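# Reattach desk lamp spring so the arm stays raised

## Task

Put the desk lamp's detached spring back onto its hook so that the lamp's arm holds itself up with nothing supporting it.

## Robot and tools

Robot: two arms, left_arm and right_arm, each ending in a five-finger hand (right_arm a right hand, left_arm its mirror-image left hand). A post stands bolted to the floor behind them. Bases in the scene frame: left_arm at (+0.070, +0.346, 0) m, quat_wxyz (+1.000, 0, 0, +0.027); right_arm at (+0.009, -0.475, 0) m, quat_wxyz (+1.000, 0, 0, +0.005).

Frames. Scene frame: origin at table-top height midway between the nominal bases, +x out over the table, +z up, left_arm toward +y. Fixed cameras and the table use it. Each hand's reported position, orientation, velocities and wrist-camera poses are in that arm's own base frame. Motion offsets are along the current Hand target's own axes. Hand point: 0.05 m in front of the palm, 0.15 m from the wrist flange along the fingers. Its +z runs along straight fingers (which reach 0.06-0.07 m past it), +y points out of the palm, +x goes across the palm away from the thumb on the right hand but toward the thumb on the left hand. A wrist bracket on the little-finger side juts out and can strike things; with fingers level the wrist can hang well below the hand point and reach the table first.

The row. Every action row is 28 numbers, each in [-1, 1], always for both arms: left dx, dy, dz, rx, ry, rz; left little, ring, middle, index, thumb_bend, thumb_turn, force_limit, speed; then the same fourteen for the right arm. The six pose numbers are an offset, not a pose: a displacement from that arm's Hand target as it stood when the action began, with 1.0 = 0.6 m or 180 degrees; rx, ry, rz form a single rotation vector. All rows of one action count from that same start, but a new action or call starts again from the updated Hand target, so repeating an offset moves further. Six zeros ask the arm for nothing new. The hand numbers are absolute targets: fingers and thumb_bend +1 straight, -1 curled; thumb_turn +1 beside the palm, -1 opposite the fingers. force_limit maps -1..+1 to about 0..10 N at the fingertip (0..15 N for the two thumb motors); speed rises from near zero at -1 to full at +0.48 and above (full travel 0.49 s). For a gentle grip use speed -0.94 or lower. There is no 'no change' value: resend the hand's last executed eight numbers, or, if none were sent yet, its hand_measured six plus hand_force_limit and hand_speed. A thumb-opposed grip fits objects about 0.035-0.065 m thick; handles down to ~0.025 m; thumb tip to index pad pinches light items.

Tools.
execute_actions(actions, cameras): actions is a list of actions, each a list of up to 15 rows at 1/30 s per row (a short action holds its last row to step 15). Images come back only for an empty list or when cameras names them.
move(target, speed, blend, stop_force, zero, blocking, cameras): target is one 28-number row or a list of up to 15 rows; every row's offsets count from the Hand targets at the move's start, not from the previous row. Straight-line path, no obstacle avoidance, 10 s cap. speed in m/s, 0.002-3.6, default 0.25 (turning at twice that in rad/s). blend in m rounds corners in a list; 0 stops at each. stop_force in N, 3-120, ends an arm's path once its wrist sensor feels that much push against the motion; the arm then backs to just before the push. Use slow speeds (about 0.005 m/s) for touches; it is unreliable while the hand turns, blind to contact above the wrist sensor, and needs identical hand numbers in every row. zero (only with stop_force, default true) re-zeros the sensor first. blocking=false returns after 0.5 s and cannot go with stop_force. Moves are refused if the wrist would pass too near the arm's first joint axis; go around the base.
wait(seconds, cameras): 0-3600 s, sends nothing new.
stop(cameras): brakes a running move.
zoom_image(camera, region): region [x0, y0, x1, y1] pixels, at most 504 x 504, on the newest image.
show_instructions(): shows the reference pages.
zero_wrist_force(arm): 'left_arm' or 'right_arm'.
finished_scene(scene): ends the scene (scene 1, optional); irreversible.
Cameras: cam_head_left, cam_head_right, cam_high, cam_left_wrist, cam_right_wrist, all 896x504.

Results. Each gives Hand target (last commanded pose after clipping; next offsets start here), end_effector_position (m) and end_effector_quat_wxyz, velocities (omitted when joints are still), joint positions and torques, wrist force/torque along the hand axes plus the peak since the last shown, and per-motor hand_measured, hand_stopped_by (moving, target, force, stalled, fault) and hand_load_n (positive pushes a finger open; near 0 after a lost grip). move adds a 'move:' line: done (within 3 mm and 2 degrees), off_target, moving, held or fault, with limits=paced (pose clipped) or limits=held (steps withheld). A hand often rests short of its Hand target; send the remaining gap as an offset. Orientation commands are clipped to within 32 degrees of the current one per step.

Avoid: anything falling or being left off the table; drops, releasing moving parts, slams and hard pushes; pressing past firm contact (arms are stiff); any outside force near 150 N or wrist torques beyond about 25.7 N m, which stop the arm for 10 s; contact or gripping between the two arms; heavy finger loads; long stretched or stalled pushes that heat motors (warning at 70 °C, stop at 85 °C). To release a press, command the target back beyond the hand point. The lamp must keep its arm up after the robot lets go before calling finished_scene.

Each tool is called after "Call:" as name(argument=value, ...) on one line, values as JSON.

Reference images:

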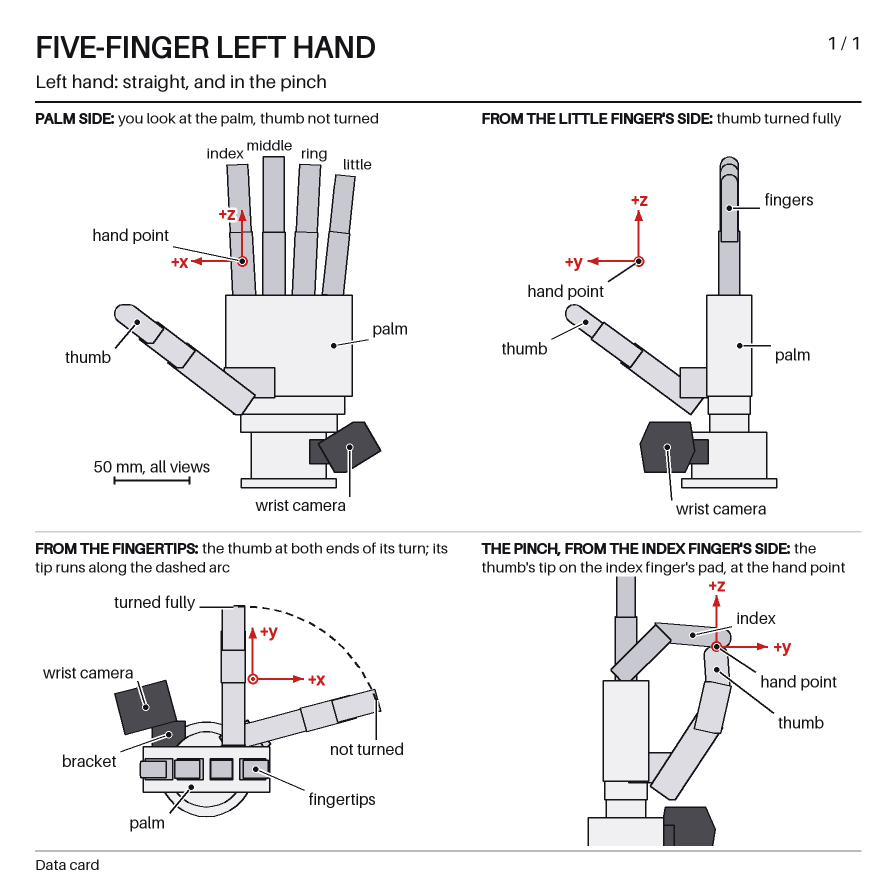

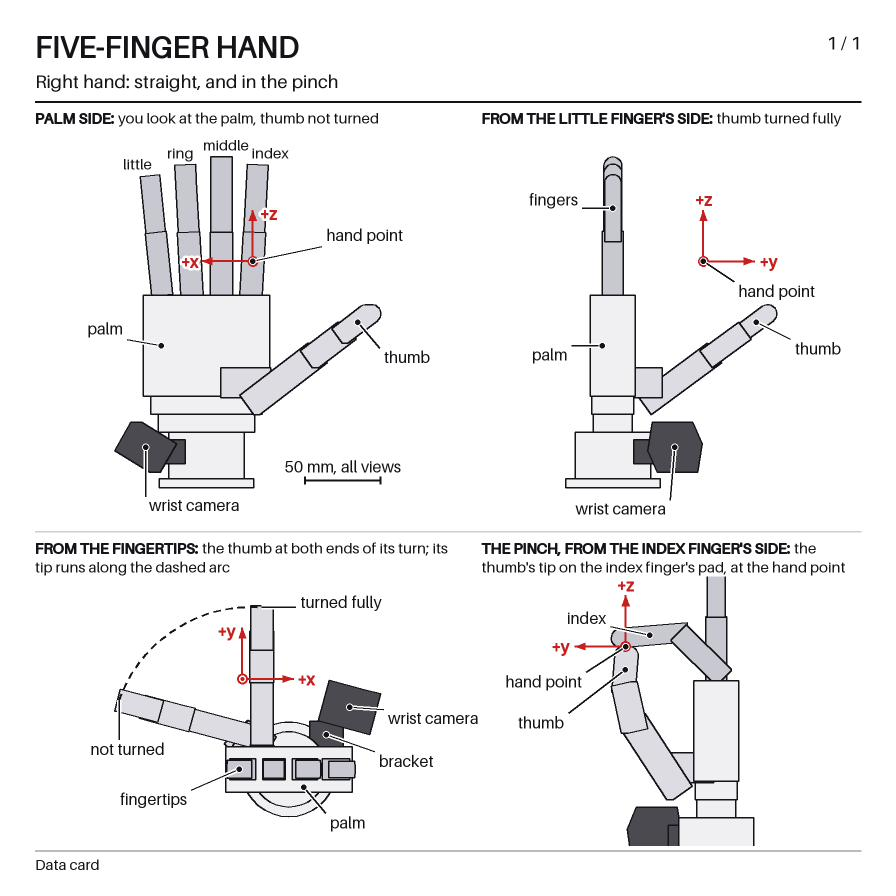

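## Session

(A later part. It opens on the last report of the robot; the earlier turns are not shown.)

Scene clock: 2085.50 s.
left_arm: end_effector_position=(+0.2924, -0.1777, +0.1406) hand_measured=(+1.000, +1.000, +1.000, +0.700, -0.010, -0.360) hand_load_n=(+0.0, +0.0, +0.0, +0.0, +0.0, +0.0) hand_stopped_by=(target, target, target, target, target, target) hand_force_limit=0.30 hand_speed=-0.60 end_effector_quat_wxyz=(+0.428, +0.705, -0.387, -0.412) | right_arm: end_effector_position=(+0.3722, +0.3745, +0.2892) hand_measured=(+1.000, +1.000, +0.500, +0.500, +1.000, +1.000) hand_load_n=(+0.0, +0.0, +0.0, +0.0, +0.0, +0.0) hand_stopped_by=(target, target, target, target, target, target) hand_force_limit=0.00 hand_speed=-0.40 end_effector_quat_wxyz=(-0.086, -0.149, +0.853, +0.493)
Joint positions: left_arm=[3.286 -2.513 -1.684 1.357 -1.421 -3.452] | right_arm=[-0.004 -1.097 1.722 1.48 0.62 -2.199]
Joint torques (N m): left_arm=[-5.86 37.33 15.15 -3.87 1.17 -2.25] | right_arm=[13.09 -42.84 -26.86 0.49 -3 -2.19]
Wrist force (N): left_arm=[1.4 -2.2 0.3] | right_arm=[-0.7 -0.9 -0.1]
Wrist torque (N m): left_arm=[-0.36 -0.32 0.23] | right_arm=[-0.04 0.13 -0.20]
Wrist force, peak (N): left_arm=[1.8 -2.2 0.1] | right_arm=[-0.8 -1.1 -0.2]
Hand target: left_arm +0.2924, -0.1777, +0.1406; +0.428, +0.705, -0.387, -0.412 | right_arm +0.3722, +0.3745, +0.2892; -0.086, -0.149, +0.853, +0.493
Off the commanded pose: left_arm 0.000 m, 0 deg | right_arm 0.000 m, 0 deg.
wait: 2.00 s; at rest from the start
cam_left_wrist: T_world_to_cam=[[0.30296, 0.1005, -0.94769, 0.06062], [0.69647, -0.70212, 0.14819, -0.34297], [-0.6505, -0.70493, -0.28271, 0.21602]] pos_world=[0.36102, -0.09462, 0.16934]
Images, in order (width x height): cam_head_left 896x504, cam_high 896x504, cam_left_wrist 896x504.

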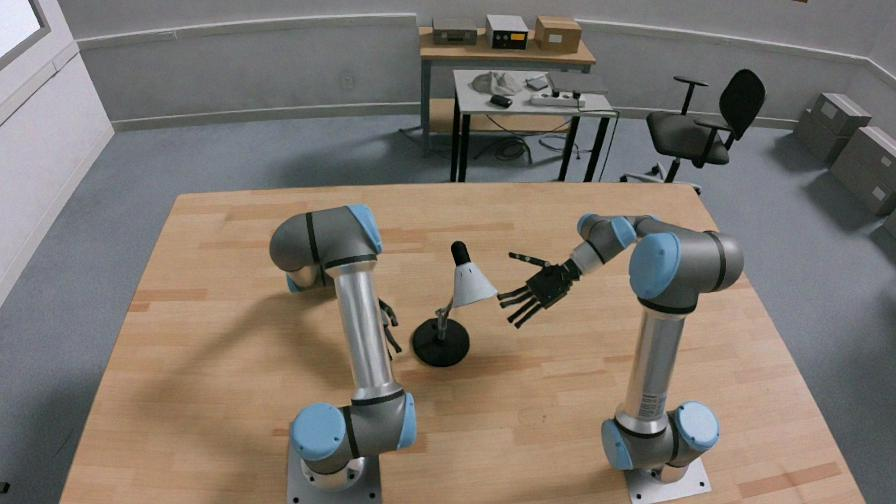

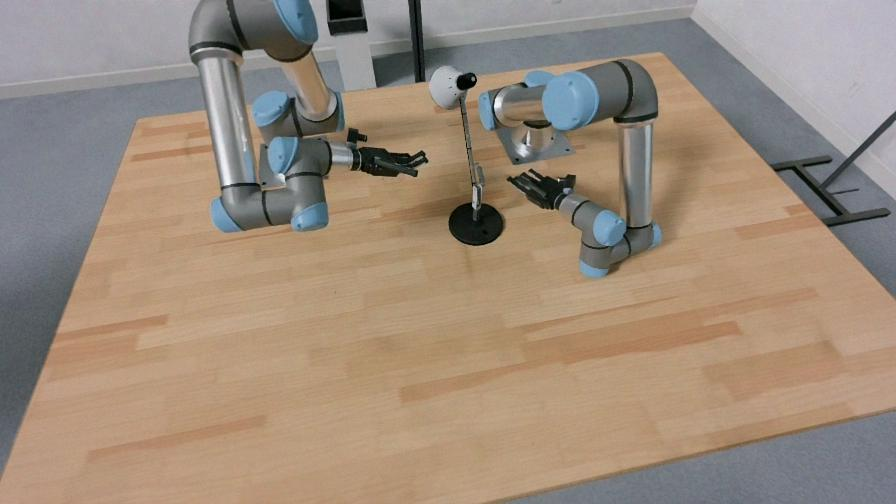

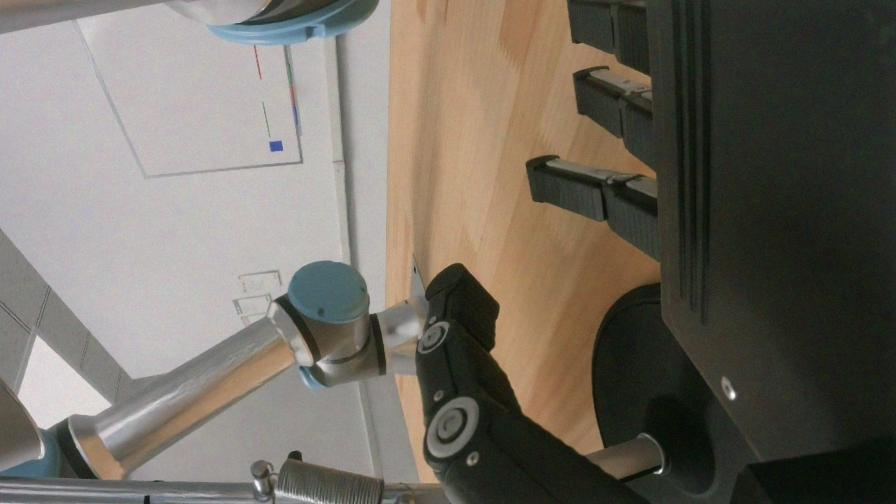

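Call:
finished_scene(scene=1)

The scene is finished: the task was done.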